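## Task

Take the yellow sponge off the desk and set it on top of the low shelf beneath the REPAIRS sign. That shelf must not be moved, every low shelf must still be standing upright at the end, and the robot must not fall or finish tilted.

## Robot and tools

ROBOT. A wheeled cart with a head (pan and tilt) and two arms, left_arm and right_arm. The cart spans x = -0.35 to 0.07 m and is 0.53 m wide; above the 0.13 m high wheels it is 0.46 m wide with its front at x = 0.01. The arm pan axes stand at x = -0.060, y = +0.155 (left) and -0.155 (right). Each shoulder is 0.03 m out from its pan axis and 0.89 m above the floor. Link lengths: upper arm 0.116, forearm 0.135, hand 0.162 m. The fixed jaw's tip reaches about 0.44 m from the pan axis at most, and no lower than about 0.54 m above the floor. Occasionally a loose object gets nudged by something else.

FRAMES. All positions are in metres. Base frame: origin on the floor between the drive wheels, x ahead, y to the left, z up; left_hand and right_hand are reported here and mark the fixed jaw's tip (a held object sits on the swinging-jaw side of it). Hand axes: z along the fingers, y pointing from swinging jaw to fixed jaw. Odometry frame is where the base frame was when the scene began; base_odometry counts wheel rotation only, so slip looks like travel and bumps that rotate the robot go unnoticed. Heading is in rad, left positive, range -3.142 to 3.142.

move. One action per call, plus optional "cameras" and "blocking". Calling with no action just reports state and images.
- "base": a single object {"x_m_s", "turn_rad_s", "for_s"}. These are velocities held for for_s seconds, then the base stops, so it is a relative motion from wherever the robot is, not a pose. x_m_s is forward speed (negative reverses), 0.005 to 0.291 m/s in magnitude or 0; turn_rad_s turns left when positive, 0.02 to 1.175 rad/s or 0; for_s 0.1 to 7.5 s. Omitted velocities are 0. No sideways motion. Acceleration is 0.5 m/s2 (turning 2 rad/s2); if |x|/0.291 + |turn|/1.175 exceeds 1 both are scaled down. Very small or near-maximum commands may undershoot, so check base_odometry.
- "joints": one dictionary for both arms and the head, keyed by joint name, each value an absolute target in rad. Ranges: head_pan_rad -3.2..3.2 (0 ahead, positive left); head_tilt_rad -0.76..1.45 (0 level, positive down); per arm shoulder_pan -2.006..2.149, shoulder_lift -1.836..1.772, elbow_flex -1.773..1.58, wrist_flex -1.799..1.772, wrist_roll -2.816..2.978, gripper -0.03..1.944. Done tolerances: ±0.02 head, pan, roll; ±0.1 lift; ±0.07 elbow; ±0.03 wrist_flex and gripper.
- "speeds": same keys (no grippers), top speed in rad/s for this action only, 0.08 to 4.71. Defaults: head 1.5, pan 1.4, lift and elbow 2, wrist_flex 1.6, roll 1.3.
- "blocking": true (default) returns when everything is at rest; false returns in about half a second while motion continues. A new move overrides targets for the joints it names; if it omits the base, any running base velocity winds down.
Unknown keys make a call invalid; out-of-range values get it refused, and a refusal or an unrequested stop cancels the remaining move, wait and finished_scene calls in that reply.

JOINT GEOMETRY. Pan: positive is clockwise from above; at 0 each arm points to its own side; straight ahead is +1.571 (left) and -1.571 (right). Bend: with lift, elbow and wrist_flex all 0 the upper arm is up (tilted 0.24 rad outward) and forearm and fingers are level; positive bends downward, and the sum of the three is the fingers' angle below level (1.571 = straight down, needing the forearm no more than 0.20 rad above level). Roll: -1.522 puts the fixed jaw on the left looking outward, 1.619 on the right, 0.049 closes the jaws in the arm's vertical plane. With level fingers over furniture keep the fixed jaw on the left, since the hand body then juts upward about 0.08 m rather than down. Gripper: about 0 tips touch, 1 gives about 0.075 m, 1.944 about 0.106 m; each jaw has a fixed offset up to 0.025 rad.

STOWING. Arms begin folded, jaws shut, robot 0.65 m wide. Stowed pose: pan -1.75 (left) / 1.75 (right), lift 0.05, elbow 1.35, wrist_flex -1.55, roll -1.52. Stow in two steps (wrist joints first, then the other three) and unstow in the opposite order, to avoid hitting or jamming on the cart. Turning in place needs 0.44 m clear all round; turning or reversing close to furniture can snag and tip the robot.

OTHER TOOLS. wait {seconds 0..10, cameras}: lets time pass, returns early once running moves settle. stop {cameras}: brakes all running motions, which then report "stopped" and hold (possibly still pressing). zoom_image {camera, region [x0,y0,x1,y1]}: pixel box, origin top-left, at most 504 by 504, on a camera from the latest images. finished_scene {scene}: the current scene's number; it ends the scene irreversibly, and nothing more should be called in the same reply after ending scene 1. Cameras: head_camera, left_wrist_camera, right_wrist_camera, or "all".

RESULT LINES. "pictures" lists image order (images may lag the state slightly). "move" is "done" or the worst status. base "done" only means the velocity was sent, with "(sent for a of b s)". "off_target": stopped short, from load, sag, an obstacle or a tripped motor. "time_out": a joint gave up after 14 s and holds. "joint command not followed"/"not_followed": the self-collision check blocked an arm's targets (grippers still act). on_its_own lists uncommanded actions. Motor temperatures give per arm the joints in joint_positions order then the gripper; MOTOR HOT appears at 55 °C, and at 70 °C a motor cuts out (JOINT FAULT / HAND FAULT, status limit_stop_at_motor_heat).

CAUTIONS. Loaded joints sag downward; compensate next time. Hand positions can be a few cm off. A joint stuck over 0.30 rad from target (some jaws 0.09) for about 2 s trips and weakens; reset by waiting until still, then targeting 0.2 rad back from the reading. Lower gripper targets squeeze harder; use -0.03 for thin items; a firm grip shows off_target. Lift limits: about 0.4 kg at full reach, 0.7 kg within 0.28 m. Moving at 3 rad/s or more can fling a held item. Never let the arms collide or press together. Pulling on things in front may tip the robot. Avoid drops, slams, hard hits, things falling, and wheels lifting. The robot keeps executing while you think, so plan briefly.

Each tool is called after "Request:" as name(argument=value, ...), one argument or row to a line, values as JSON.

## Session

Request:
move(
  joints={"head_pan_rad":0.0,"head_tilt_rad":0.3},
  cameras=["head_camera"],
  speeds={"head_pan_rad":3},
)

Request:
move(
  joints={"head_pan_rad":0.8,"head_tilt_rad":0.2},
  cameras=["head_camera"],
  speeds={"head_pan_rad":3},
)

Request:
move(
  joints={"head_pan_rad":-0.8,"head_tilt_rad":0.2},
  cameras=["head_camera"],
  speeds={"head_pan_rad":3},
)

Request:
move(
  joints={"head_pan_rad":-1.6,"head_tilt_rad":0.1},
  cameras=["head_camera"],
  speeds={"head_pan_rad":3},
)

Scene clock: 1.00 s.
Motor temperatures (°C): left_arm=[32 32 32 32 33 29] | right_arm=[30 28 26 27 31 27]
move: done
base_odometry: x=+0.000 y=+0.000 heading=+0.000
base_status: not commanded
joint_positions: head_pan_rad=+0.000 head_tilt_rad=+0.292 left_arm_shoulder_pan_rad=+0.000 left_arm_shoulder_lift_rad=-1.704 left_arm_elbow_flex_rad=+1.478 left_arm_wrist_flex_rad=+0.984 left_arm_wrist_roll_rad=-0.001 left_arm_gripper_rad=+0.000 right_arm_shoulder_pan_rad=+0.001 right_arm_shoulder_lift_rad=-1.670 right_arm_elbow_flex_rad=+1.496 right_arm_wrist_flex_rad=+1.032 right_arm_wrist_roll_rad=+0.000 right_arm_gripper_rad=+0.000
joint_status: all done
left_hand: x=-0.0600 y=+0.3116 z=+0.8261 quat_wxyz=(+0.395, -0.918, +0.023, +0.010) (m; base frame)
right_hand: x=-0.0602 y=-0.3015 z=+0.8125 quat_wxyz=(+0.008, +0.023, +0.937, -0.348) (m; base frame)
pictures: head_camera
Images, in order (width x height): head_camera 644x476.

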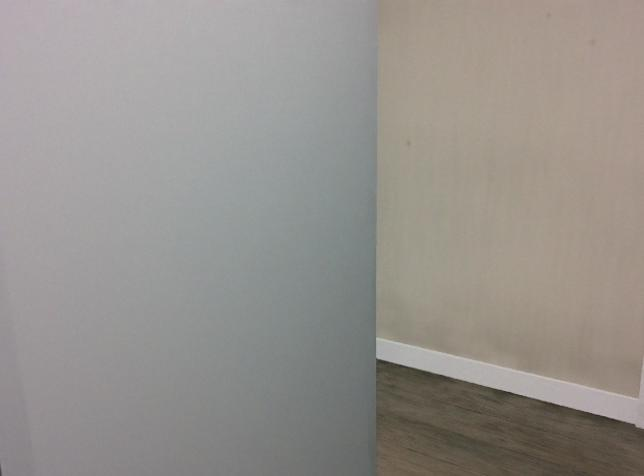

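Scene clock: 1.93 s.
move: done
base_odometry: x=+0.000 y=+0.000 heading=+0.000
base_status: not commanded
joint_positions: head_pan_rad=+0.790 head_tilt_rad=+0.212 left_arm_shoulder_pan_rad=+0.000 left_arm_shoulder_lift_rad=-1.704 left_arm_elbow_flex_rad=+1.478 left_arm_wrist_flex_rad=+0.984 left_arm_wrist_roll_rad=-0.001 left_arm_gripper_rad=+0.000 right_arm_shoulder_pan_rad=+0.001 right_arm_shoulder_lift_rad=-1.670 right_arm_elbow_flex_rad=+1.496 right_arm_wrist_flex_rad=+1.032 right_arm_wrist_roll_rad=+0.000 right_arm_gripper_rad=+0.000
joint_status: all done
left_hand: x=-0.0600 y=+0.3116 z=+0.8261 quat_wxyz=(+0.395, -0.918, +0.023, +0.010) (m; base frame)
right_hand: x=-0.0602 y=-0.3015 z=+0.8125 quat_wxyz=(+0.008, +0.023, +0.937, -0.348) (m; base frame)
pictures: head_camera
Images, in order (width x height): head_camera 644x476.

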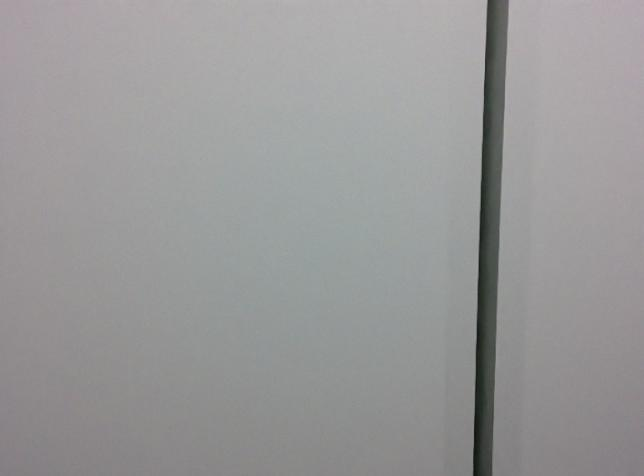

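Scene clock: 3.13 s.
move: done
base_odometry: x=+0.000 y=+0.000 heading=+0.000
base_status: not commanded
joint_positions: head_pan_rad=-0.790 head_tilt_rad=+0.212 left_arm_shoulder_pan_rad=+0.000 left_arm_shoulder_lift_rad=-1.704 left_arm_elbow_flex_rad=+1.478 left_arm_wrist_flex_rad=+0.984 left_arm_wrist_roll_rad=-0.001 left_arm_gripper_rad=+0.000 right_arm_shoulder_pan_rad=+0.001 right_arm_shoulder_lift_rad=-1.670 right_arm_elbow_flex_rad=+1.496 right_arm_wrist_flex_rad=+1.032 right_arm_wrist_roll_rad=+0.000 right_arm_gripper_rad=+0.000
joint_status: all done
left_hand: x=-0.0600 y=+0.3116 z=+0.8261 quat_wxyz=(+0.395, -0.918, +0.023, +0.010) (m; base frame)
right_hand: x=-0.0602 y=-0.3015 z=+0.8125 quat_wxyz=(+0.008, +0.023, +0.937, -0.348) (m; base frame)
pictures: head_camera
Images, in order (width x height): head_camera 644x476.

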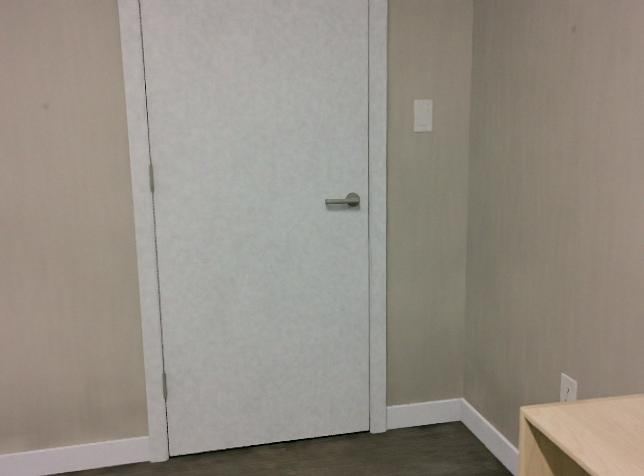

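Scene clock: 4.07 s.
move: done
base_odometry: x=+0.000 y=+0.000 heading=+0.000
base_status: not commanded
joint_positions: head_pan_rad=-1.591 head_tilt_rad=+0.111 left_arm_shoulder_pan_rad=+0.000 left_arm_shoulder_lift_rad=-1.704 left_arm_elbow_flex_rad=+1.478 left_arm_wrist_flex_rad=+0.984 left_arm_wrist_roll_rad=-0.001 left_arm_gripper_rad=+0.000 right_arm_shoulder_pan_rad=+0.001 right_arm_shoulder_lift_rad=-1.670 right_arm_elbow_flex_rad=+1.496 right_arm_wrist_flex_rad=+1.032 right_arm_wrist_roll_rad=+0.000 right_arm_gripper_rad=+0.000
joint_status: all done
left_hand: x=-0.0600 y=+0.3116 z=+0.8261 quat_wxyz=(+0.395, -0.918, +0.023, +0.010) (m; base frame)
right_hand: x=-0.0602 y=-0.3015 z=+0.8125 quat_wxyz=(+0.008, +0.023, +0.937, -0.348) (m; base frame)
pictures: head_camera
Images, in order (width x height): head_camera 644x476.

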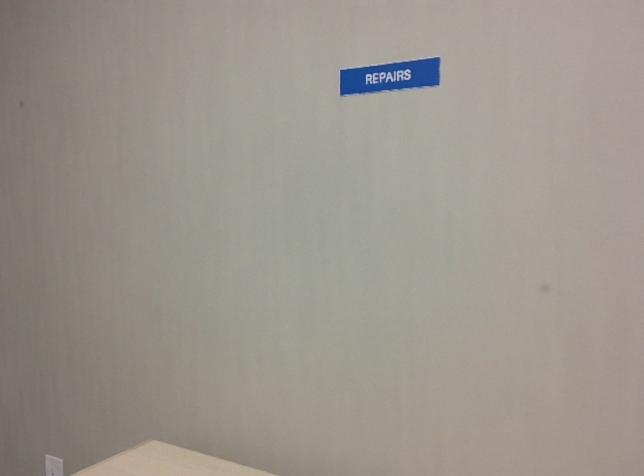

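Request:
move(
  joints={"head_pan_rad":-1.8,"head_tilt_rad":0.7},
  cameras=["head_camera"],
  speeds={"head_pan_rad":3},
)

Request:
move(
  joints={"head_pan_rad":-2.4,"head_tilt_rad":0.4},
  cameras=["head_camera"],
  speeds={"head_pan_rad":3},
)

Request:
move(
  joints={"head_pan_rad":-3.1,"head_tilt_rad":0.4},
  cameras=["head_camera"],
  speeds={"head_pan_rad":3},
)

Request:
move(
  joints={"head_pan_rad":2.4,"head_tilt_rad":0.4},
  cameras=["head_camera"],
  speeds={"head_pan_rad":3},
)

Scene clock: 13.93 s.
move: done
base_odometry: x=+0.000 y=+0.000 heading=+0.000
base_status: not commanded
joint_positions: head_pan_rad=-1.790 head_tilt_rad=+0.693 left_arm_shoulder_pan_rad=+0.000 left_arm_shoulder_lift_rad=-1.704 left_arm_elbow_flex_rad=+1.478 left_arm_wrist_flex_rad=+0.984 left_arm_wrist_roll_rad=-0.001 left_arm_gripper_rad=+0.000 right_arm_shoulder_pan_rad=+0.001 right_arm_shoulder_lift_rad=-1.670 right_arm_elbow_flex_rad=+1.496 right_arm_wrist_flex_rad=+1.032 right_arm_wrist_roll_rad=+0.000 right_arm_gripper_rad=+0.000
joint_status: all done
left_hand: x=-0.0600 y=+0.3116 z=+0.8261 quat_wxyz=(+0.395, -0.918, +0.023, +0.010) (m; base frame)
right_hand: x=-0.0602 y=-0.3015 z=+0.8125 quat_wxyz=(+0.008, +0.023, +0.937, -0.348) (m; base frame)
pictures: head_camera
Images, in order (width x height): head_camera 644x476.

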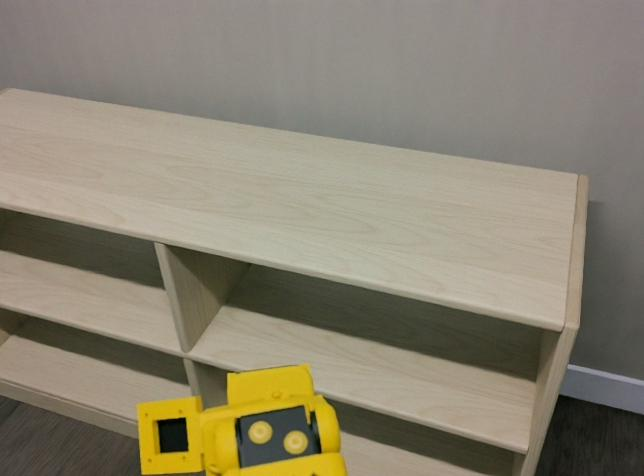

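Scene clock: 14.90 s.
move: done
base_odometry: x=+0.000 y=+0.000 heading=+0.000
base_status: not commanded
joint_positions: head_pan_rad=-2.392 head_tilt_rad=+0.413 left_arm_shoulder_pan_rad=+0.000 left_arm_shoulder_lift_rad=-1.704 left_arm_elbow_flex_rad=+1.478 left_arm_wrist_flex_rad=+0.984 left_arm_wrist_roll_rad=-0.001 left_arm_gripper_rad=+0.000 right_arm_shoulder_pan_rad=+0.001 right_arm_shoulder_lift_rad=-1.670 right_arm_elbow_flex_rad=+1.496 right_arm_wrist_flex_rad=+1.032 right_arm_wrist_roll_rad=+0.000 right_arm_gripper_rad=+0.000
joint_status: all done
left_hand: x=-0.0600 y=+0.3116 z=+0.8261 quat_wxyz=(+0.395, -0.918, +0.023, +0.010) (m; base frame)
right_hand: x=-0.0602 y=-0.3015 z=+0.8125 quat_wxyz=(+0.008, +0.023, +0.937, -0.348) (m; base frame)
pictures: head_camera
Images, in order (width x height): head_camera 644x476.

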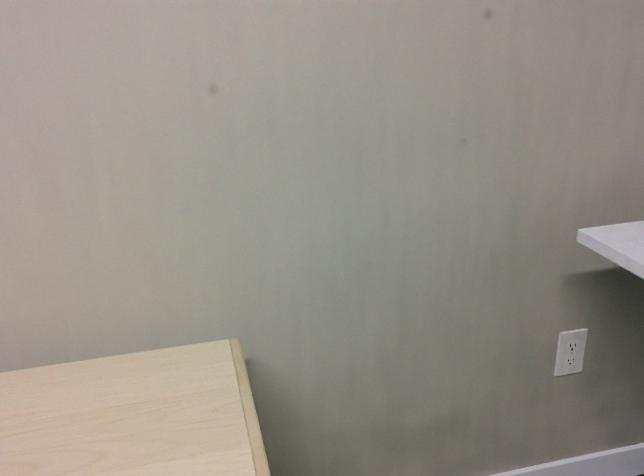

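Scene clock: 15.80 s.
move: done
base_odometry: x=+0.000 y=+0.000 heading=+0.000
base_status: not commanded
joint_positions: head_pan_rad=-3.091 head_tilt_rad=+0.413 left_arm_shoulder_pan_rad=+0.000 left_arm_shoulder_lift_rad=-1.704 left_arm_elbow_flex_rad=+1.478 left_arm_wrist_flex_rad=+0.984 left_arm_wrist_roll_rad=-0.001 left_arm_gripper_rad=+0.000 right_arm_shoulder_pan_rad=+0.001 right_arm_shoulder_lift_rad=-1.670 right_arm_elbow_flex_rad=+1.496 right_arm_wrist_flex_rad=+1.032 right_arm_wrist_roll_rad=+0.000 right_arm_gripper_rad=+0.000
joint_status: all done
left_hand: x=-0.0600 y=+0.3116 z=+0.8261 quat_wxyz=(+0.395, -0.918, +0.023, +0.010) (m; base frame)
right_hand: x=-0.0602 y=-0.3015 z=+0.8125 quat_wxyz=(+0.008, +0.023, +0.937, -0.348) (m; base frame)
pictures: head_camera
Images, in order (width x height): head_camera 644x476.

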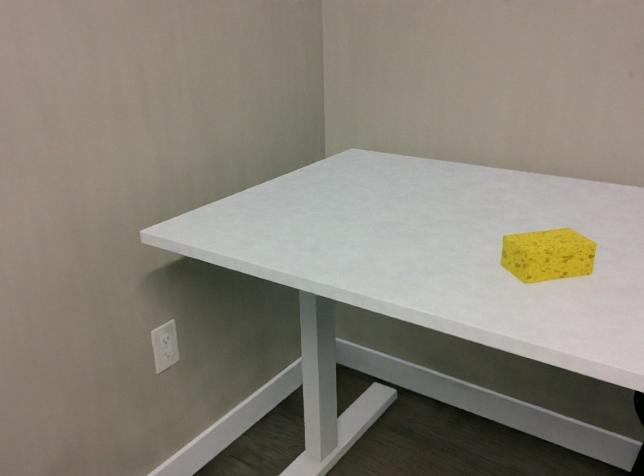

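Scene clock: 18.30 s.
move: done
base_odometry: x=+0.000 y=+0.000 heading=+0.000
base_status: not commanded
joint_positions: head_pan_rad=+2.390 head_tilt_rad=+0.413 left_arm_shoulder_pan_rad=+0.000 left_arm_shoulder_lift_rad=-1.704 left_arm_elbow_flex_rad=+1.478 left_arm_wrist_flex_rad=+0.984 left_arm_wrist_roll_rad=-0.001 left_arm_gripper_rad=+0.000 right_arm_shoulder_pan_rad=+0.001 right_arm_shoulder_lift_rad=-1.670 right_arm_elbow_flex_rad=+1.496 right_arm_wrist_flex_rad=+1.032 right_arm_wrist_roll_rad=+0.000 right_arm_gripper_rad=+0.000
joint_status: all done
left_hand: x=-0.0600 y=+0.3116 z=+0.8261 quat_wxyz=(+0.395, -0.918, +0.023, +0.010) (m; base frame)
right_hand: x=-0.0602 y=-0.3015 z=+0.8125 quat_wxyz=(+0.008, +0.023, +0.937, -0.348) (m; base frame)
pictures: head_camera
Images, in order (width x height): head_camera 644x476.

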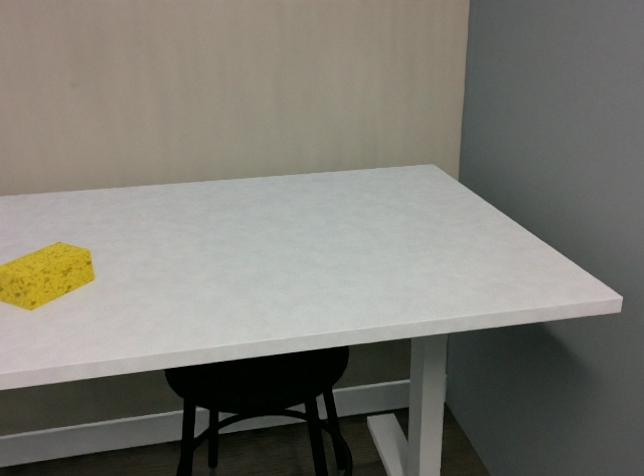

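Request:
move(
  joints={"head_pan_rad":1.0,"head_tilt_rad":0.9},
  cameras=["head_camera"],
  speeds={"head_pan_rad":3},
)

Request:
move(
  joints={"head_pan_rad":-1.5,"head_tilt_rad":1.0},
  cameras=["head_camera"],
  speeds={"head_pan_rad":3},
)

Scene clock: 45.33 s.
move: done
base_odometry: x=+0.000 y=+0.000 heading=+0.000
base_status: not commanded
joint_positions: head_pan_rad=+1.009 head_tilt_rad=+0.894 left_arm_shoulder_pan_rad=+0.000 left_arm_shoulder_lift_rad=-1.704 left_arm_elbow_flex_rad=+1.478 left_arm_wrist_flex_rad=+0.984 left_arm_wrist_roll_rad=-0.001 left_arm_gripper_rad=+0.000 right_arm_shoulder_pan_rad=+0.001 right_arm_shoulder_lift_rad=-1.670 right_arm_elbow_flex_rad=+1.496 right_arm_wrist_flex_rad=+1.032 right_arm_wrist_roll_rad=+0.000 right_arm_gripper_rad=+0.000
joint_status: all done
left_hand: x=-0.0600 y=+0.3116 z=+0.8261 quat_wxyz=(+0.395, -0.918, +0.023, +0.010) (m; base frame)
right_hand: x=-0.0602 y=-0.3015 z=+0.8125 quat_wxyz=(+0.008, +0.023, +0.937, -0.348) (m; base frame)
pictures: head_camera
Images, in order (width x height): head_camera 644x476.

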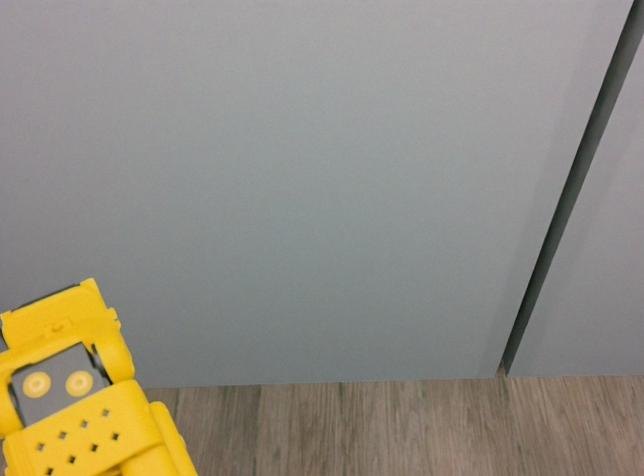

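Scene clock: 46.83 s.
move: done
base_odometry: x=+0.000 y=+0.000 heading=+0.000
base_status: not commanded
joint_positions: head_pan_rad=-1.491 head_tilt_rad=+0.994 left_arm_shoulder_pan_rad=+0.000 left_arm_shoulder_lift_rad=-1.704 left_arm_elbow_flex_rad=+1.478 left_arm_wrist_flex_rad=+0.984 left_arm_wrist_roll_rad=-0.001 left_arm_gripper_rad=+0.000 right_arm_shoulder_pan_rad=+0.001 right_arm_shoulder_lift_rad=-1.670 right_arm_elbow_flex_rad=+1.496 right_arm_wrist_flex_rad=+1.032 right_arm_wrist_roll_rad=+0.000 right_arm_gripper_rad=+0.000
joint_status: all done
left_hand: x=-0.0600 y=+0.3116 z=+0.8261 quat_wxyz=(+0.395, -0.918, +0.023, +0.010) (m; base frame)
right_hand: x=-0.0602 y=-0.3015 z=+0.8125 quat_wxyz=(+0.008, +0.023, +0.937, -0.348) (m; base frame)
pictures: head_camera
Images, in order (width x height): head_camera 644x476.

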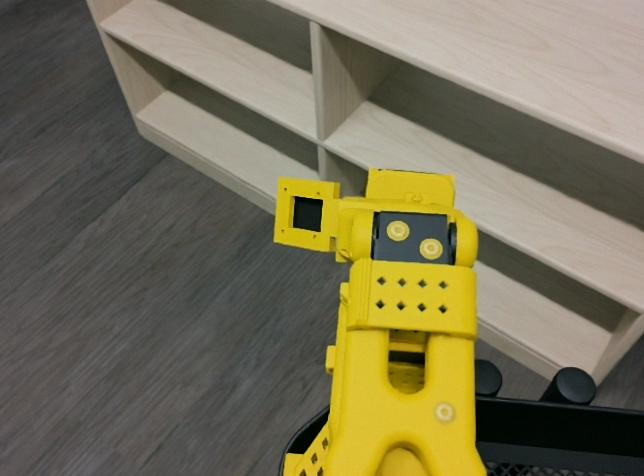

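Request:
move(
  base={"turn_rad_s":-0.9,"for_s":3.3},
  joints={"head_pan_rad":-0.35,"head_tilt_rad":0.5},
  speeds={"head_pan_rad":3},
  cameras=["head_camera"],
)

Request:
move(
  base={"x_m_s":0.24,"for_s":2.13},
)

Request:
move(
  base={"turn_rad_s":-0.6,"for_s":1.12},
  joints={"head_pan_rad":0.0,"head_tilt_rad":0.6},
  cameras=["head_camera"],
)

Scene clock: 69.33 s.
move: done
base_odometry: x=-0.001 y=+0.000 heading=-2.969
base_status: done (sent for 3.3 of 3.3 s)
joint_positions: head_pan_rad=-0.361 head_tilt_rad=+0.513 left_arm_shoulder_pan_rad=+0.003 left_arm_shoulder_lift_rad=-1.704 left_arm_elbow_flex_rad=+1.478 left_arm_wrist_flex_rad=+0.984 left_arm_wrist_roll_rad=-0.001 left_arm_gripper_rad=+0.000 right_arm_shoulder_pan_rad=+0.004 right_arm_shoulder_lift_rad=-1.670 right_arm_elbow_flex_rad=+1.496 right_arm_wrist_flex_rad=+1.032 right_arm_wrist_roll_rad=+0.000 right_arm_gripper_rad=+0.000
joint_status: all done
left_hand: x=-0.0595 y=+0.3116 z=+0.8261 quat_wxyz=(+0.395, -0.918, +0.024, +0.009) (m; base frame)
right_hand: x=-0.0606 y=-0.3015 z=+0.8125 quat_wxyz=(+0.008, +0.025, +0.937, -0.348) (m; base frame)
pictures: head_camera
Images, in order (width x height): head_camera 644x476.

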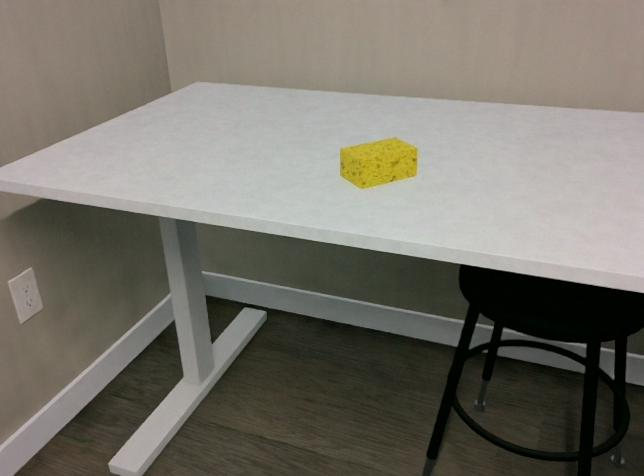

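Scene clock: 72.60 s.
move: done
base_odometry: x=-0.506 y=-0.086 heading=-2.972
base_status: done (sent for 2.13 of 2.13 s)
joint_positions: head_pan_rad=-0.360 head_tilt_rad=+0.512 left_arm_shoulder_pan_rad=-0.003 left_arm_shoulder_lift_rad=-1.704 left_arm_elbow_flex_rad=+1.478 left_arm_wrist_flex_rad=+0.984 left_arm_wrist_roll_rad=-0.001 left_arm_gripper_rad=+0.000 right_arm_shoulder_pan_rad=+0.001 right_arm_shoulder_lift_rad=-1.670 right_arm_elbow_flex_rad=+1.496 right_arm_wrist_flex_rad=+1.032 right_arm_wrist_roll_rad=+0.000 right_arm_gripper_rad=+0.000
joint_status: not commanded
left_hand: x=-0.0604 y=+0.3116 z=+0.8261 quat_wxyz=(+0.395, -0.918, +0.021, +0.010) (m; base frame)
right_hand: x=-0.0602 y=-0.3015 z=+0.8125 quat_wxyz=(+0.008, +0.023, +0.937, -0.348) (m; base frame)
pictures: none

Scene clock: 74.43 s.
move: done
base_odometry: x=-0.506 y=-0.086 heading=+2.634
base_status: done (sent for 1.13 of 1.13 s)
joint_positions: head_pan_rad=-0.011 head_tilt_rad=+0.593 left_arm_shoulder_pan_rad=+0.002 left_arm_shoulder_lift_rad=-1.704 left_arm_elbow_flex_rad=+1.478 left_arm_wrist_flex_rad=+0.984 left_arm_wrist_roll_rad=-0.001 left_arm_gripper_rad=+0.000 right_arm_shoulder_pan_rad=+0.003 right_arm_shoulder_lift_rad=-1.670 right_arm_elbow_flex_rad=+1.496 right_arm_wrist_flex_rad=+1.032 right_arm_wrist_roll_rad=+0.000 right_arm_gripper_rad=+0.000
joint_status: all done
left_hand: x=-0.0597 y=+0.3116 z=+0.8261 quat_wxyz=(+0.395, -0.918, +0.023, +0.009) (m; base frame)
right_hand: x=-0.0604 y=-0.3015 z=+0.8125 quat_wxyz=(+0.008, +0.024, +0.937, -0.348) (m; base frame)
pictures: head_camera
Images, in order (width x height): head_camera 644x476.

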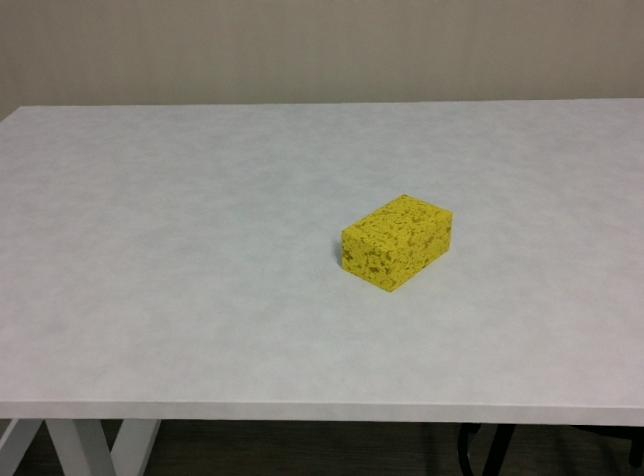

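Request:
move(
  joints={"left_arm_shoulder_lift_rad":-0.4,"left_arm_elbow_flex_rad":0.1,"left_arm_wrist_flex_rad":0.8,"left_arm_wrist_roll_rad":-1.68,"left_arm_gripper_rad":1.9},
  base={"turn_rad_s":-0.3,"for_s":0.67},
)

Request:
move(
  joints={"left_arm_shoulder_pan_rad":1.8,"head_pan_rad":0.0,"head_tilt_rad":0.9},
  base={"x_m_s":0.13,"for_s":2.0},
  cameras=["head_camera","left_wrist_camera"],
)

Scene clock: 130.63 s.
move: done
base_odometry: x=-0.506 y=-0.086 heading=+2.432
base_status: done (sent for 0.67 of 0.67 s)
joint_positions: head_pan_rad=-0.011 head_tilt_rad=+0.593 left_arm_shoulder_pan_rad=+0.003 left_arm_shoulder_lift_rad=-0.401 left_arm_elbow_flex_rad=+0.139 left_arm_wrist_flex_rad=+0.813 left_arm_wrist_roll_rad=-1.676 left_arm_gripper_rad=+1.891 right_arm_shoulder_pan_rad=-0.004 right_arm_shoulder_lift_rad=-1.670 right_arm_elbow_flex_rad=+1.496 right_arm_wrist_flex_rad=+1.032 right_arm_wrist_roll_rad=+0.000 right_arm_gripper_rad=+0.000
joint_status: all done
left_hand: x=-0.0668 y=+0.4335 z=+0.9655 quat_wxyz=(+0.318, -0.567, +0.664, +0.370) (m; base frame)
right_hand: x=-0.0595 y=-0.3015 z=+0.8125 quat_wxyz=(+0.009, +0.021, +0.937, -0.348) (m; base frame)
pictures: none

Scene clock: 133.53 s.
move: done
base_odometry: x=-0.703 y=+0.084 heading=+2.431
base_status: done (sent for 2 of 2 s)
joint_positions: head_pan_rad=-0.011 head_tilt_rad=+0.894 left_arm_shoulder_pan_rad=+1.793 left_arm_shoulder_lift_rad=-0.401 left_arm_elbow_flex_rad=+0.137 left_arm_wrist_flex_rad=+0.813 left_arm_wrist_roll_rad=-1.685 left_arm_gripper_rad=+1.891 right_arm_shoulder_pan_rad=-0.004 right_arm_shoulder_lift_rad=-1.670 right_arm_elbow_flex_rad=+1.496 right_arm_wrist_flex_rad=+1.032 right_arm_wrist_roll_rad=+0.000 right_arm_gripper_rad=+0.000
joint_status: all done
left_hand: x=+0.2134 y=+0.1010 z=+0.9659 quat_wxyz=(+0.489, +0.167, +0.856, -0.015) (m; base frame)
right_hand: x=-0.0595 y=-0.3015 z=+0.8125 quat_wxyz=(+0.009, +0.021, +0.937, -0.348) (m; base frame)
pictures: head_camera, left_wrist_camera
Images, in order (width x height): head_camera 644x476, left_wrist_camera 644x476.

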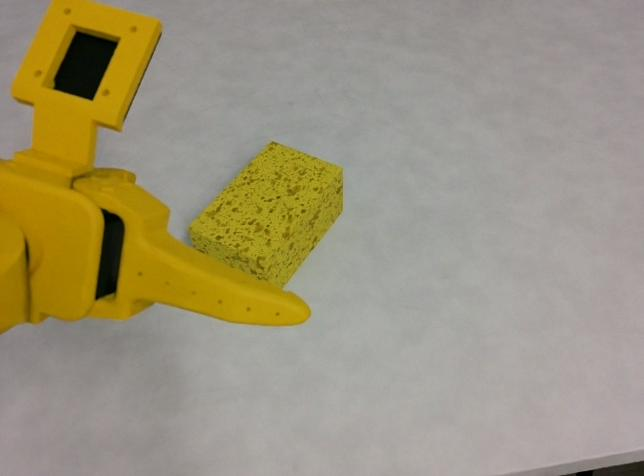

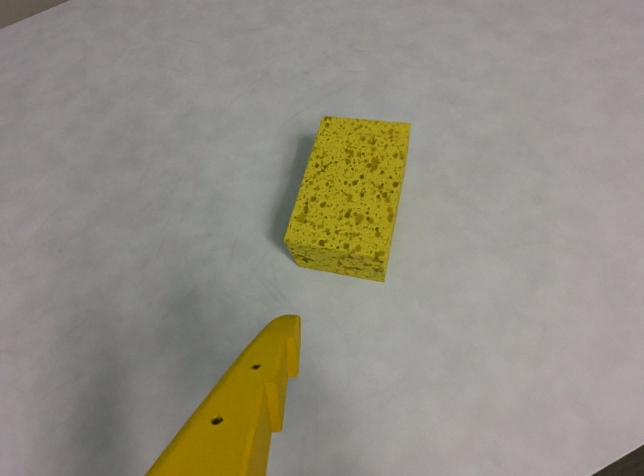

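Request:
move(
  joints={"left_arm_shoulder_pan_rad":1.755,"left_arm_shoulder_lift_rad":0.29,"left_arm_elbow_flex_rad":-0.36,"left_arm_wrist_flex_rad":0.63,"left_arm_wrist_roll_rad":-1.78},
  cameras=["head_camera","left_wrist_camera"],
)

Scene clock: 145.57 s.
move: done
base_odometry: x=-0.703 y=+0.084 heading=+2.431
base_status: not commanded
joint_positions: head_pan_rad=-0.011 head_tilt_rad=+0.894 left_arm_shoulder_pan_rad=+1.758 left_arm_shoulder_lift_rad=+0.301 left_arm_elbow_flex_rad=-0.322 left_arm_wrist_flex_rad=+0.643 left_arm_wrist_roll_rad=-1.776 left_arm_gripper_rad=+1.891 right_arm_shoulder_pan_rad=-0.004 right_arm_shoulder_lift_rad=-1.670 right_arm_elbow_flex_rad=+1.496 right_arm_wrist_flex_rad=+1.032 right_arm_wrist_roll_rad=+0.000 right_arm_gripper_rad=+0.000
joint_status: all done
left_hand: x=+0.2919 y=+0.0960 z=+0.9089 quat_wxyz=(+0.456, +0.194, +0.868, +0.015) (m; base frame)
right_hand: x=-0.0595 y=-0.3015 z=+0.8125 quat_wxyz=(+0.009, +0.021, +0.937, -0.348) (m; base frame)
pictures: head_camera, left_wrist_camera
Images, in order (width x height): head_camera 644x476, left_wrist_camera 644x476.

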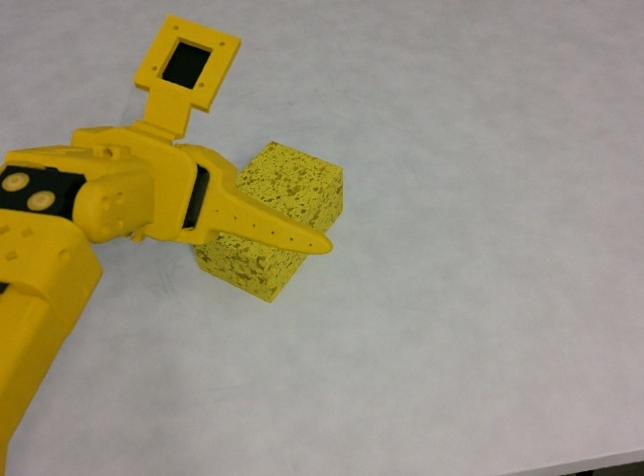

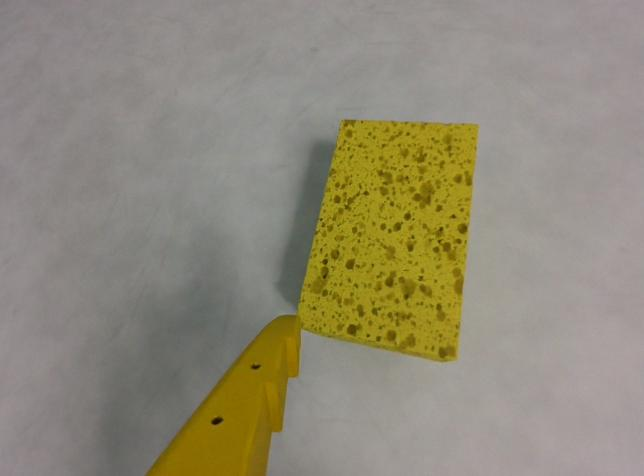

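Request:
move(
  joints={"left_arm_shoulder_pan_rad":1.715,"left_arm_wrist_roll_rad":-1.84},
)

Request:
move(
  joints={"left_arm_shoulder_lift_rad":0.51,"left_arm_elbow_flex_rad":-0.49,"left_arm_wrist_flex_rad":0.59},
  speeds={"left_arm_shoulder_lift_rad":0.5,"left_arm_elbow_flex_rad":0.5,"left_arm_wrist_flex_rad":0.5},
  cameras=["head_camera","left_wrist_camera"],
)

Scene clock: 156.77 s.
move: done
base_odometry: x=-0.703 y=+0.084 heading=+2.431
base_status: not commanded
joint_positions: head_pan_rad=-0.011 head_tilt_rad=+0.894 left_arm_shoulder_pan_rad=+1.718 left_arm_shoulder_lift_rad=+0.301 left_arm_elbow_flex_rad=-0.322 left_arm_wrist_flex_rad=+0.643 left_arm_wrist_roll_rad=-1.840 left_arm_gripper_rad=+1.891 right_arm_shoulder_pan_rad=-0.004 right_arm_shoulder_lift_rad=-1.670 right_arm_elbow_flex_rad=+1.496 right_arm_wrist_flex_rad=+1.032 right_arm_wrist_roll_rad=+0.000 right_arm_gripper_rad=+0.000
joint_status: all done
left_hand: x=+0.2942 y=+0.1099 z=+0.9093 quat_wxyz=(+0.455, +0.205, +0.866, +0.039) (m; base frame)
right_hand: x=-0.0595 y=-0.3015 z=+0.8125 quat_wxyz=(+0.009, +0.021, +0.937, -0.348) (m; base frame)
pictures: none

Scene clock: 157.70 s.
move: done
base_odometry: x=-0.703 y=+0.084 heading=+2.431
base_status: not commanded
joint_positions: head_pan_rad=-0.011 head_tilt_rad=+0.894 left_arm_shoulder_pan_rad=+1.718 left_arm_shoulder_lift_rad=+0.524 left_arm_elbow_flex_rad=-0.452 left_arm_wrist_flex_rad=+0.603 left_arm_wrist_roll_rad=-1.840 left_arm_gripper_rad=+1.891 right_arm_shoulder_pan_rad=-0.004 right_arm_shoulder_lift_rad=-1.670 right_arm_elbow_flex_rad=+1.496 right_arm_wrist_flex_rad=+1.032 right_arm_wrist_roll_rad=+0.000 right_arm_gripper_rad=+0.000
joint_status: all done
left_hand: x=+0.3096 y=+0.1076 z=+0.8745 quat_wxyz=(+0.432, +0.208, +0.877, +0.037) (m; base frame)
right_hand: x=-0.0595 y=-0.3015 z=+0.8125 quat_wxyz=(+0.009, +0.021, +0.937, -0.348) (m; base frame)
pictures: head_camera, left_wrist_camera
Images, in order (width x height): head_camera 644x476, left_wrist_camera 644x476.

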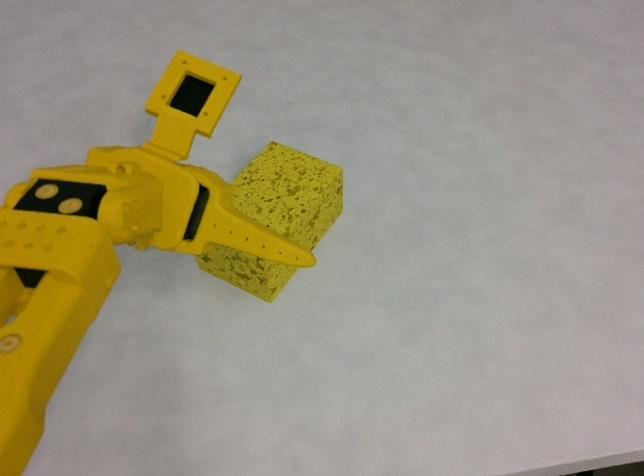

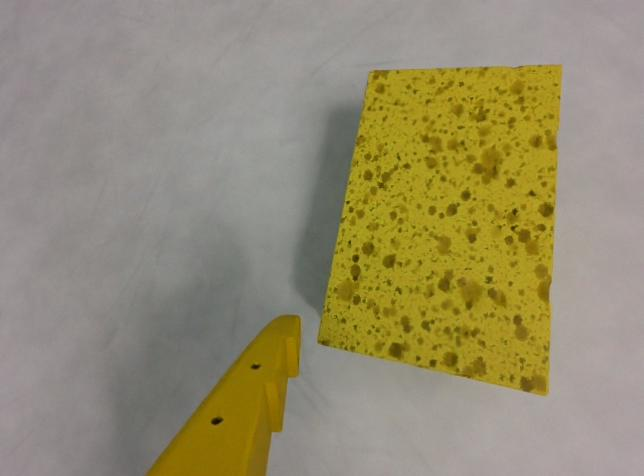

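Request:
move(
  joints={"left_arm_shoulder_lift_rad":0.76,"left_arm_elbow_flex_rad":-0.71,"left_arm_wrist_flex_rad":0.36},
  speeds={"left_arm_shoulder_lift_rad":0.5,"left_arm_elbow_flex_rad":0.5,"left_arm_wrist_flex_rad":0.5},
  cameras=["head_camera","left_wrist_camera"],
)

Scene clock: 169.90 s.
move: done
base_odometry: x=-0.703 y=+0.084 heading=+2.431
base_status: not commanded
joint_positions: head_pan_rad=-0.011 head_tilt_rad=+0.894 left_arm_shoulder_pan_rad=+1.718 left_arm_shoulder_lift_rad=+0.775 left_arm_elbow_flex_rad=-0.673 left_arm_wrist_flex_rad=+0.373 left_arm_wrist_roll_rad=-1.843 left_arm_gripper_rad=+1.891 right_arm_shoulder_pan_rad=-0.004 right_arm_shoulder_lift_rad=-1.670 right_arm_elbow_flex_rad=+1.496 right_arm_wrist_flex_rad=+1.032 right_arm_wrist_roll_rad=+0.000 right_arm_gripper_rad=+0.000
joint_status: all done
left_hand: x=+0.3443 y=+0.1024 z=+0.8747 quat_wxyz=(+0.519, +0.198, +0.830, +0.045) (m; base frame)
right_hand: x=-0.0595 y=-0.3015 z=+0.8125 quat_wxyz=(+0.009, +0.021, +0.937, -0.348) (m; base frame)
pictures: head_camera, left_wrist_camera
Images, in order (width x height): head_camera 644x476, left_wrist_camera 644x476.

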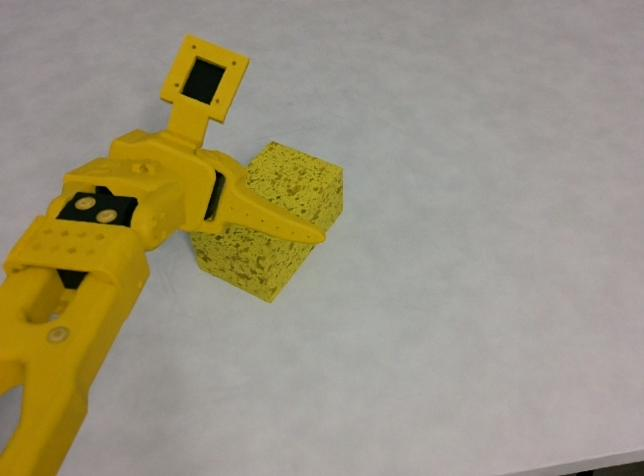

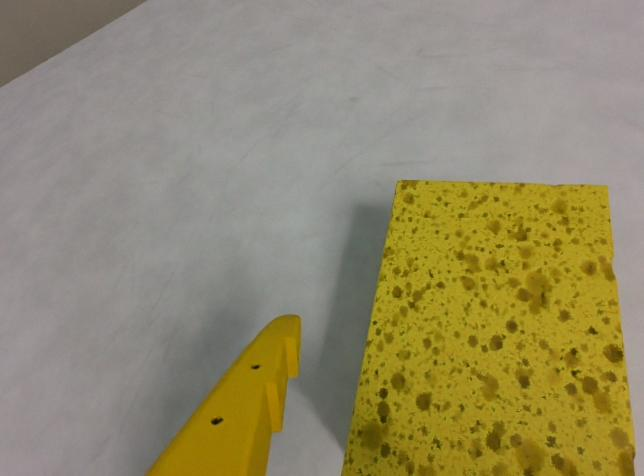

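Request:
move(
  joints={"left_arm_shoulder_pan_rad":1.735,"left_arm_shoulder_lift_rad":0.795},
)

Request:
move(
  joints={"left_arm_gripper_rad":0.45},
  cameras=["head_camera","left_wrist_camera"],
)

Scene clock: 176.43 s.
move: done
base_odometry: x=-0.703 y=+0.084 heading=+2.431
base_status: not commanded
joint_positions: head_pan_rad=-0.011 head_tilt_rad=+0.894 left_arm_shoulder_pan_rad=+1.730 left_arm_shoulder_lift_rad=+0.810 left_arm_elbow_flex_rad=-0.674 left_arm_wrist_flex_rad=+0.373 left_arm_wrist_roll_rad=-1.843 left_arm_gripper_rad=+1.891 right_arm_shoulder_pan_rad=-0.004 right_arm_shoulder_lift_rad=-1.670 right_arm_elbow_flex_rad=+1.496 right_arm_wrist_flex_rad=+1.032 right_arm_wrist_roll_rad=+0.000 right_arm_gripper_rad=+0.000
joint_status: all done
left_hand: x=+0.3429 y=+0.0976 z=+0.8619 quat_wxyz=(+0.505, +0.205, +0.838, +0.041) (m; base frame)
right_hand: x=-0.0595 y=-0.3015 z=+0.8125 quat_wxyz=(+0.009, +0.021, +0.937, -0.348) (m; base frame)
pictures: none

Scene clock: 177.70 s.
move: done
base_odometry: x=-0.703 y=+0.084 heading=+2.431
base_status: not commanded
joint_positions: head_pan_rad=-0.011 head_tilt_rad=+0.894 left_arm_shoulder_pan_rad=+1.730 left_arm_shoulder_lift_rad=+0.810 left_arm_elbow_flex_rad=-0.674 left_arm_wrist_flex_rad=+0.373 left_arm_wrist_roll_rad=-1.843 left_arm_gripper_rad=+0.456 right_arm_shoulder_pan_rad=-0.004 right_arm_shoulder_lift_rad=-1.670 right_arm_elbow_flex_rad=+1.496 right_arm_wrist_flex_rad=+1.032 right_arm_wrist_roll_rad=+0.000 right_arm_gripper_rad=+0.000
joint_status: all done
left_hand: x=+0.3429 y=+0.0976 z=+0.8619 quat_wxyz=(+0.505, +0.205, +0.838, +0.041) (m; base frame)
right_hand: x=-0.0595 y=-0.3015 z=+0.8125 quat_wxyz=(+0.009, +0.021, +0.937, -0.348) (m; base frame)
pictures: head_camera, left_wrist_camera
Images, in order (width x height): head_camera 644x476, left_wrist_camera 644x476.

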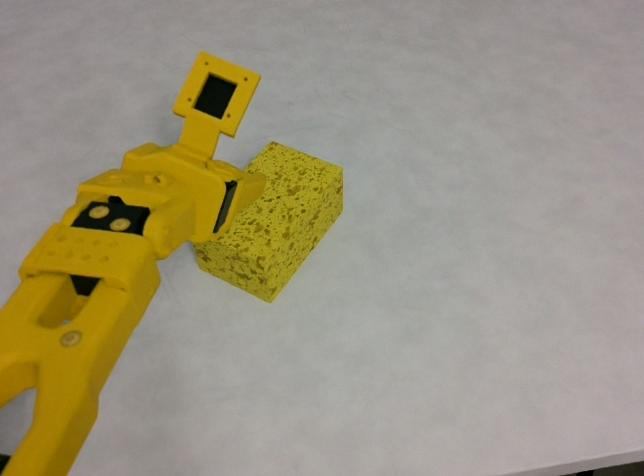

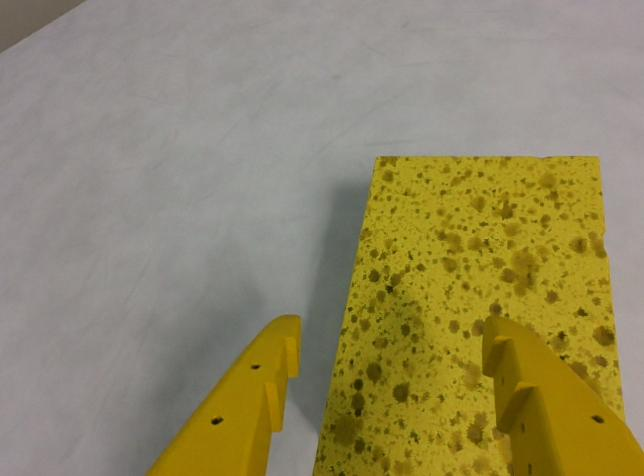

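Request:
move(
  joints={"left_arm_gripper_rad":1.9},
  base={"x_m_s":0.06,"for_s":0.7},
)

Request:
move(
  joints={"left_arm_shoulder_lift_rad":0.80,"left_arm_elbow_flex_rad":-0.72,"left_arm_wrist_flex_rad":0.56},
  speeds={"left_arm_shoulder_lift_rad":0.4,"left_arm_elbow_flex_rad":0.4,"left_arm_wrist_flex_rad":0.4},
  cameras=["head_camera","left_wrist_camera"],
)

Scene clock: 199.03 s.
move: done
base_odometry: x=-0.735 y=+0.111 heading=+2.431
base_status: done (sent for 0.7 of 0.7 s)
joint_positions: head_pan_rad=-0.011 head_tilt_rad=+0.894 left_arm_shoulder_pan_rad=+1.730 left_arm_shoulder_lift_rad=+0.810 left_arm_elbow_flex_rad=-0.674 left_arm_wrist_flex_rad=+0.373 left_arm_wrist_roll_rad=-1.843 left_arm_gripper_rad=+1.891 right_arm_shoulder_pan_rad=-0.002 right_arm_shoulder_lift_rad=-1.670 right_arm_elbow_flex_rad=+1.496 right_arm_wrist_flex_rad=+1.032 right_arm_wrist_roll_rad=+0.000 right_arm_gripper_rad=+0.000
joint_status: all done
left_hand: x=+0.3429 y=+0.0976 z=+0.8619 quat_wxyz=(+0.505, +0.205, +0.838, +0.041) (m; base frame)
right_hand: x=-0.0597 y=-0.3015 z=+0.8125 quat_wxyz=(+0.009, +0.022, +0.937, -0.348) (m; base frame)
pictures: none

Scene clock: 200.07 s.
move: done
base_odometry: x=-0.735 y=+0.111 heading=+2.431
base_status: not commanded
joint_positions: head_pan_rad=-0.011 head_tilt_rad=+0.894 left_arm_shoulder_pan_rad=+1.730 left_arm_shoulder_lift_rad=+0.817 left_arm_elbow_flex_rad=-0.682 left_arm_wrist_flex_rad=+0.557 left_arm_wrist_roll_rad=-1.843 left_arm_gripper_rad=+1.891 right_arm_shoulder_pan_rad=-0.002 right_arm_shoulder_lift_rad=-1.670 right_arm_elbow_flex_rad=+1.496 right_arm_wrist_flex_rad=+1.032 right_arm_wrist_roll_rad=+0.000 right_arm_gripper_rad=+0.000
joint_status: all done
left_hand: x=+0.3273 y=+0.1001 z=+0.8371 quat_wxyz=(+0.424, +0.215, +0.879, +0.034) (m; base frame)
right_hand: x=-0.0597 y=-0.3015 z=+0.8125 quat_wxyz=(+0.009, +0.022, +0.937, -0.348) (m; base frame)
pictures: head_camera, left_wrist_camera
Images, in order (width x height): head_camera 644x476, left_wrist_camera 644x476.

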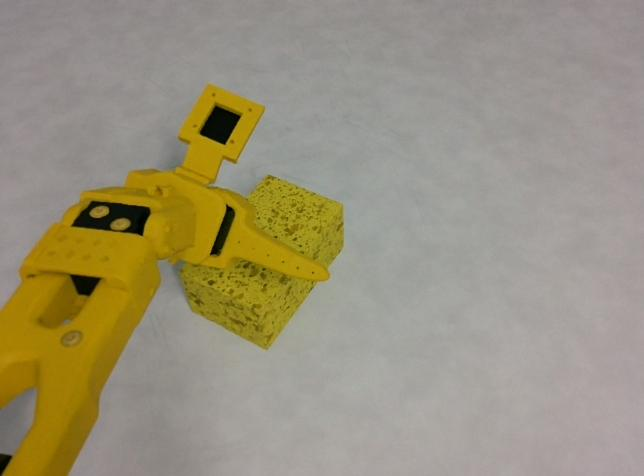

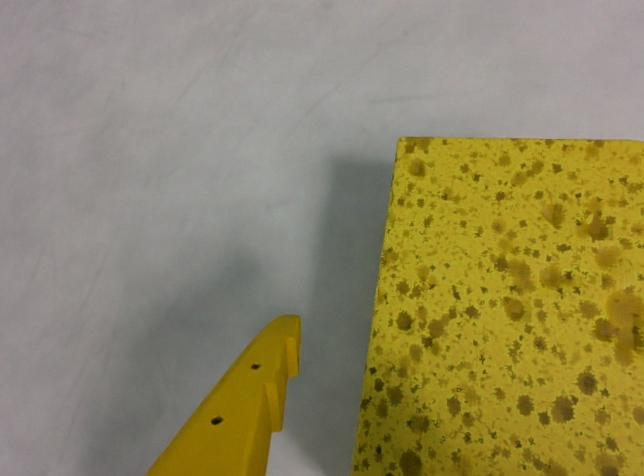

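Request:
move(
  joints={"left_arm_shoulder_pan_rad":1.76,"left_arm_shoulder_lift_rad":0.90,"left_arm_elbow_flex_rad":-0.72,"left_arm_wrist_flex_rad":0.58},
  speeds={"left_arm_shoulder_lift_rad":0.3,"left_arm_elbow_flex_rad":0.4,"left_arm_wrist_flex_rad":0.4},
  cameras=["head_camera","left_wrist_camera"],
)

Scene clock: 209.00 s.
move: done
base_odometry: x=-0.735 y=+0.111 heading=+2.431
base_status: not commanded
joint_positions: head_pan_rad=-0.011 head_tilt_rad=+0.894 left_arm_shoulder_pan_rad=+1.753 left_arm_shoulder_lift_rad=+0.915 left_arm_elbow_flex_rad=-0.685 left_arm_wrist_flex_rad=+0.577 left_arm_wrist_roll_rad=-1.843 left_arm_gripper_rad=+1.891 right_arm_shoulder_pan_rad=-0.002 right_arm_shoulder_lift_rad=-1.670 right_arm_elbow_flex_rad=+1.496 right_arm_wrist_flex_rad=+1.032 right_arm_wrist_roll_rad=+0.000 right_arm_gripper_rad=+0.000
joint_status: all done
left_hand: x=+0.3169 y=+0.0929 z=+0.8005 quat_wxyz=(+0.372, +0.231, +0.899, +0.026) (m; base frame)
right_hand: x=-0.0597 y=-0.3015 z=+0.8125 quat_wxyz=(+0.009, +0.022, +0.937, -0.348) (m; base frame)
pictures: head_camera, left_wrist_camera
Images, in order (width x height): head_camera 644x476, left_wrist_camera 644x476.

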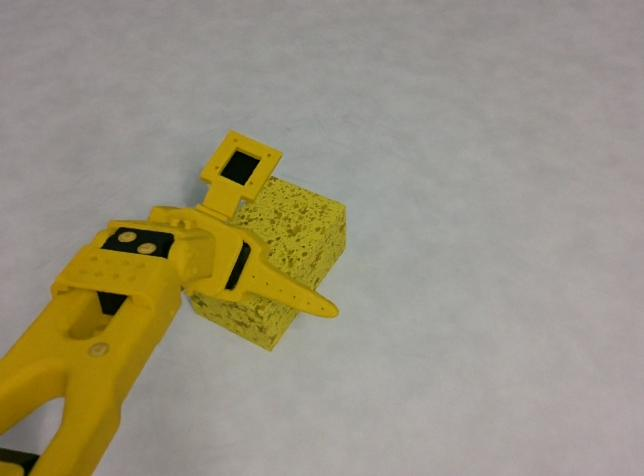

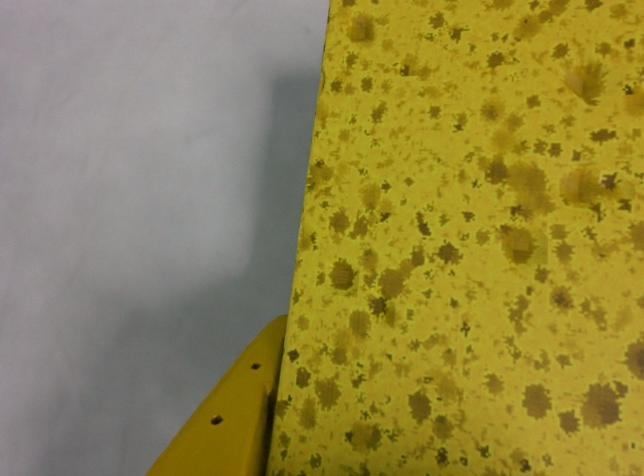

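Request:
move(
  joints={"left_arm_gripper_rad":0.5},
  cameras=["head_camera","left_wrist_camera"],
)

Scene clock: 213.97 s.
move: off_target
base_odometry: x=-0.735 y=+0.111 heading=+2.431
base_status: not commanded
joint_positions: head_pan_rad=-0.011 head_tilt_rad=+0.894 left_arm_shoulder_pan_rad=+1.763 left_arm_shoulder_lift_rad=+0.906 left_arm_elbow_flex_rad=-0.716 left_arm_wrist_flex_rad=+0.577 left_arm_wrist_roll_rad=-1.834 left_arm_gripper_rad=+0.931 right_arm_shoulder_pan_rad=-0.002 right_arm_shoulder_lift_rad=-1.670 right_arm_elbow_flex_rad=+1.496 right_arm_wrist_flex_rad=+1.032 right_arm_wrist_roll_rad=+0.000 right_arm_gripper_rad=+0.000
joint_status: left_arm_gripper_rad off_target (ended at +0.932, target +0.500)
left_hand: x=+0.3211 y=+0.0885 z=+0.8113 quat_wxyz=(+0.390, +0.229, +0.891, +0.023) (m; base frame)
right_hand: x=-0.0597 y=-0.3015 z=+0.8125 quat_wxyz=(+0.009, +0.022, +0.937, -0.348) (m; base frame)
pictures: head_camera, left_wrist_camera
Images, in order (width x height): head_camera 644x476, left_wrist_camera 644x476.

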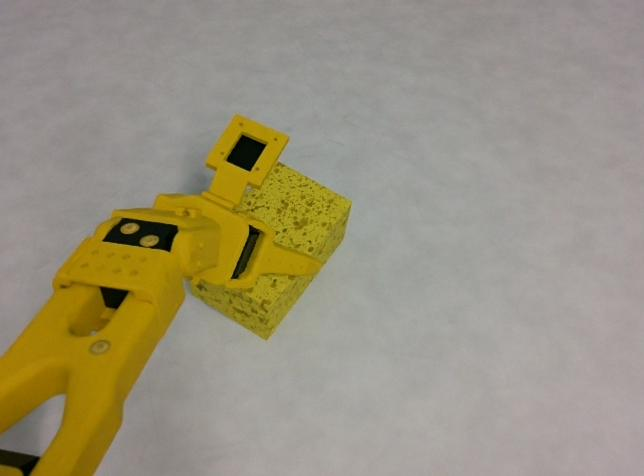

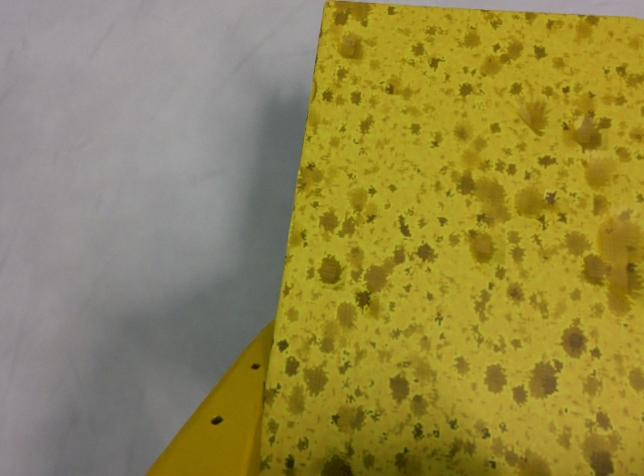

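Request:
move(
  joints={"left_arm_gripper_rad":0.84,"left_arm_shoulder_lift_rad":0.5,"left_arm_elbow_flex_rad":-0.72,"left_arm_wrist_flex_rad":0.8},
  speeds={"left_arm_shoulder_lift_rad":0.6,"left_arm_elbow_flex_rad":0.5,"left_arm_wrist_flex_rad":0.5},
  cameras=["head_camera","left_wrist_camera"],
)

Scene clock: 219.63 s.
move: off_target
base_odometry: x=-0.735 y=+0.111 heading=+2.431
base_status: not commanded
joint_positions: head_pan_rad=-0.011 head_tilt_rad=+0.894 left_arm_shoulder_pan_rad=+1.760 left_arm_shoulder_lift_rad=+0.573 left_arm_elbow_flex_rad=-0.708 left_arm_wrist_flex_rad=+0.797 left_arm_wrist_roll_rad=-1.843 left_arm_gripper_rad=+0.957 right_arm_shoulder_pan_rad=-0.002 right_arm_shoulder_lift_rad=-1.670 right_arm_elbow_flex_rad=+1.496 right_arm_wrist_flex_rad=+1.032 right_arm_wrist_roll_rad=+0.000 right_arm_gripper_rad=+0.000
joint_status: left_arm_gripper_rad off_target (ended at +0.958, target +0.840); the others done
left_hand: x=+0.3107 y=+0.0917 z=+0.9000 quat_wxyz=(+0.438, +0.226, +0.869, +0.029) (m; base frame)
right_hand: x=-0.0597 y=-0.3015 z=+0.8125 quat_wxyz=(+0.009, +0.022, +0.937, -0.348) (m; base frame)
pictures: head_camera, left_wrist_camera
Images, in order (width x height): head_camera 644x476, left_wrist_camera 644x476.

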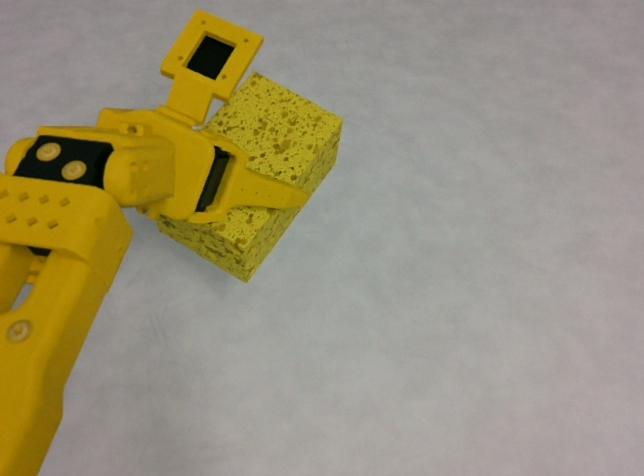

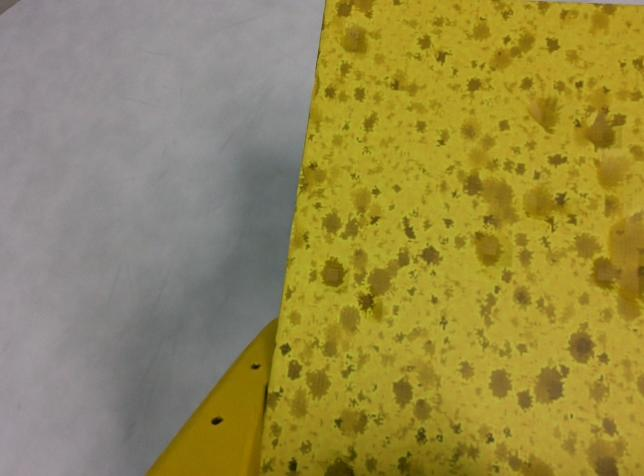

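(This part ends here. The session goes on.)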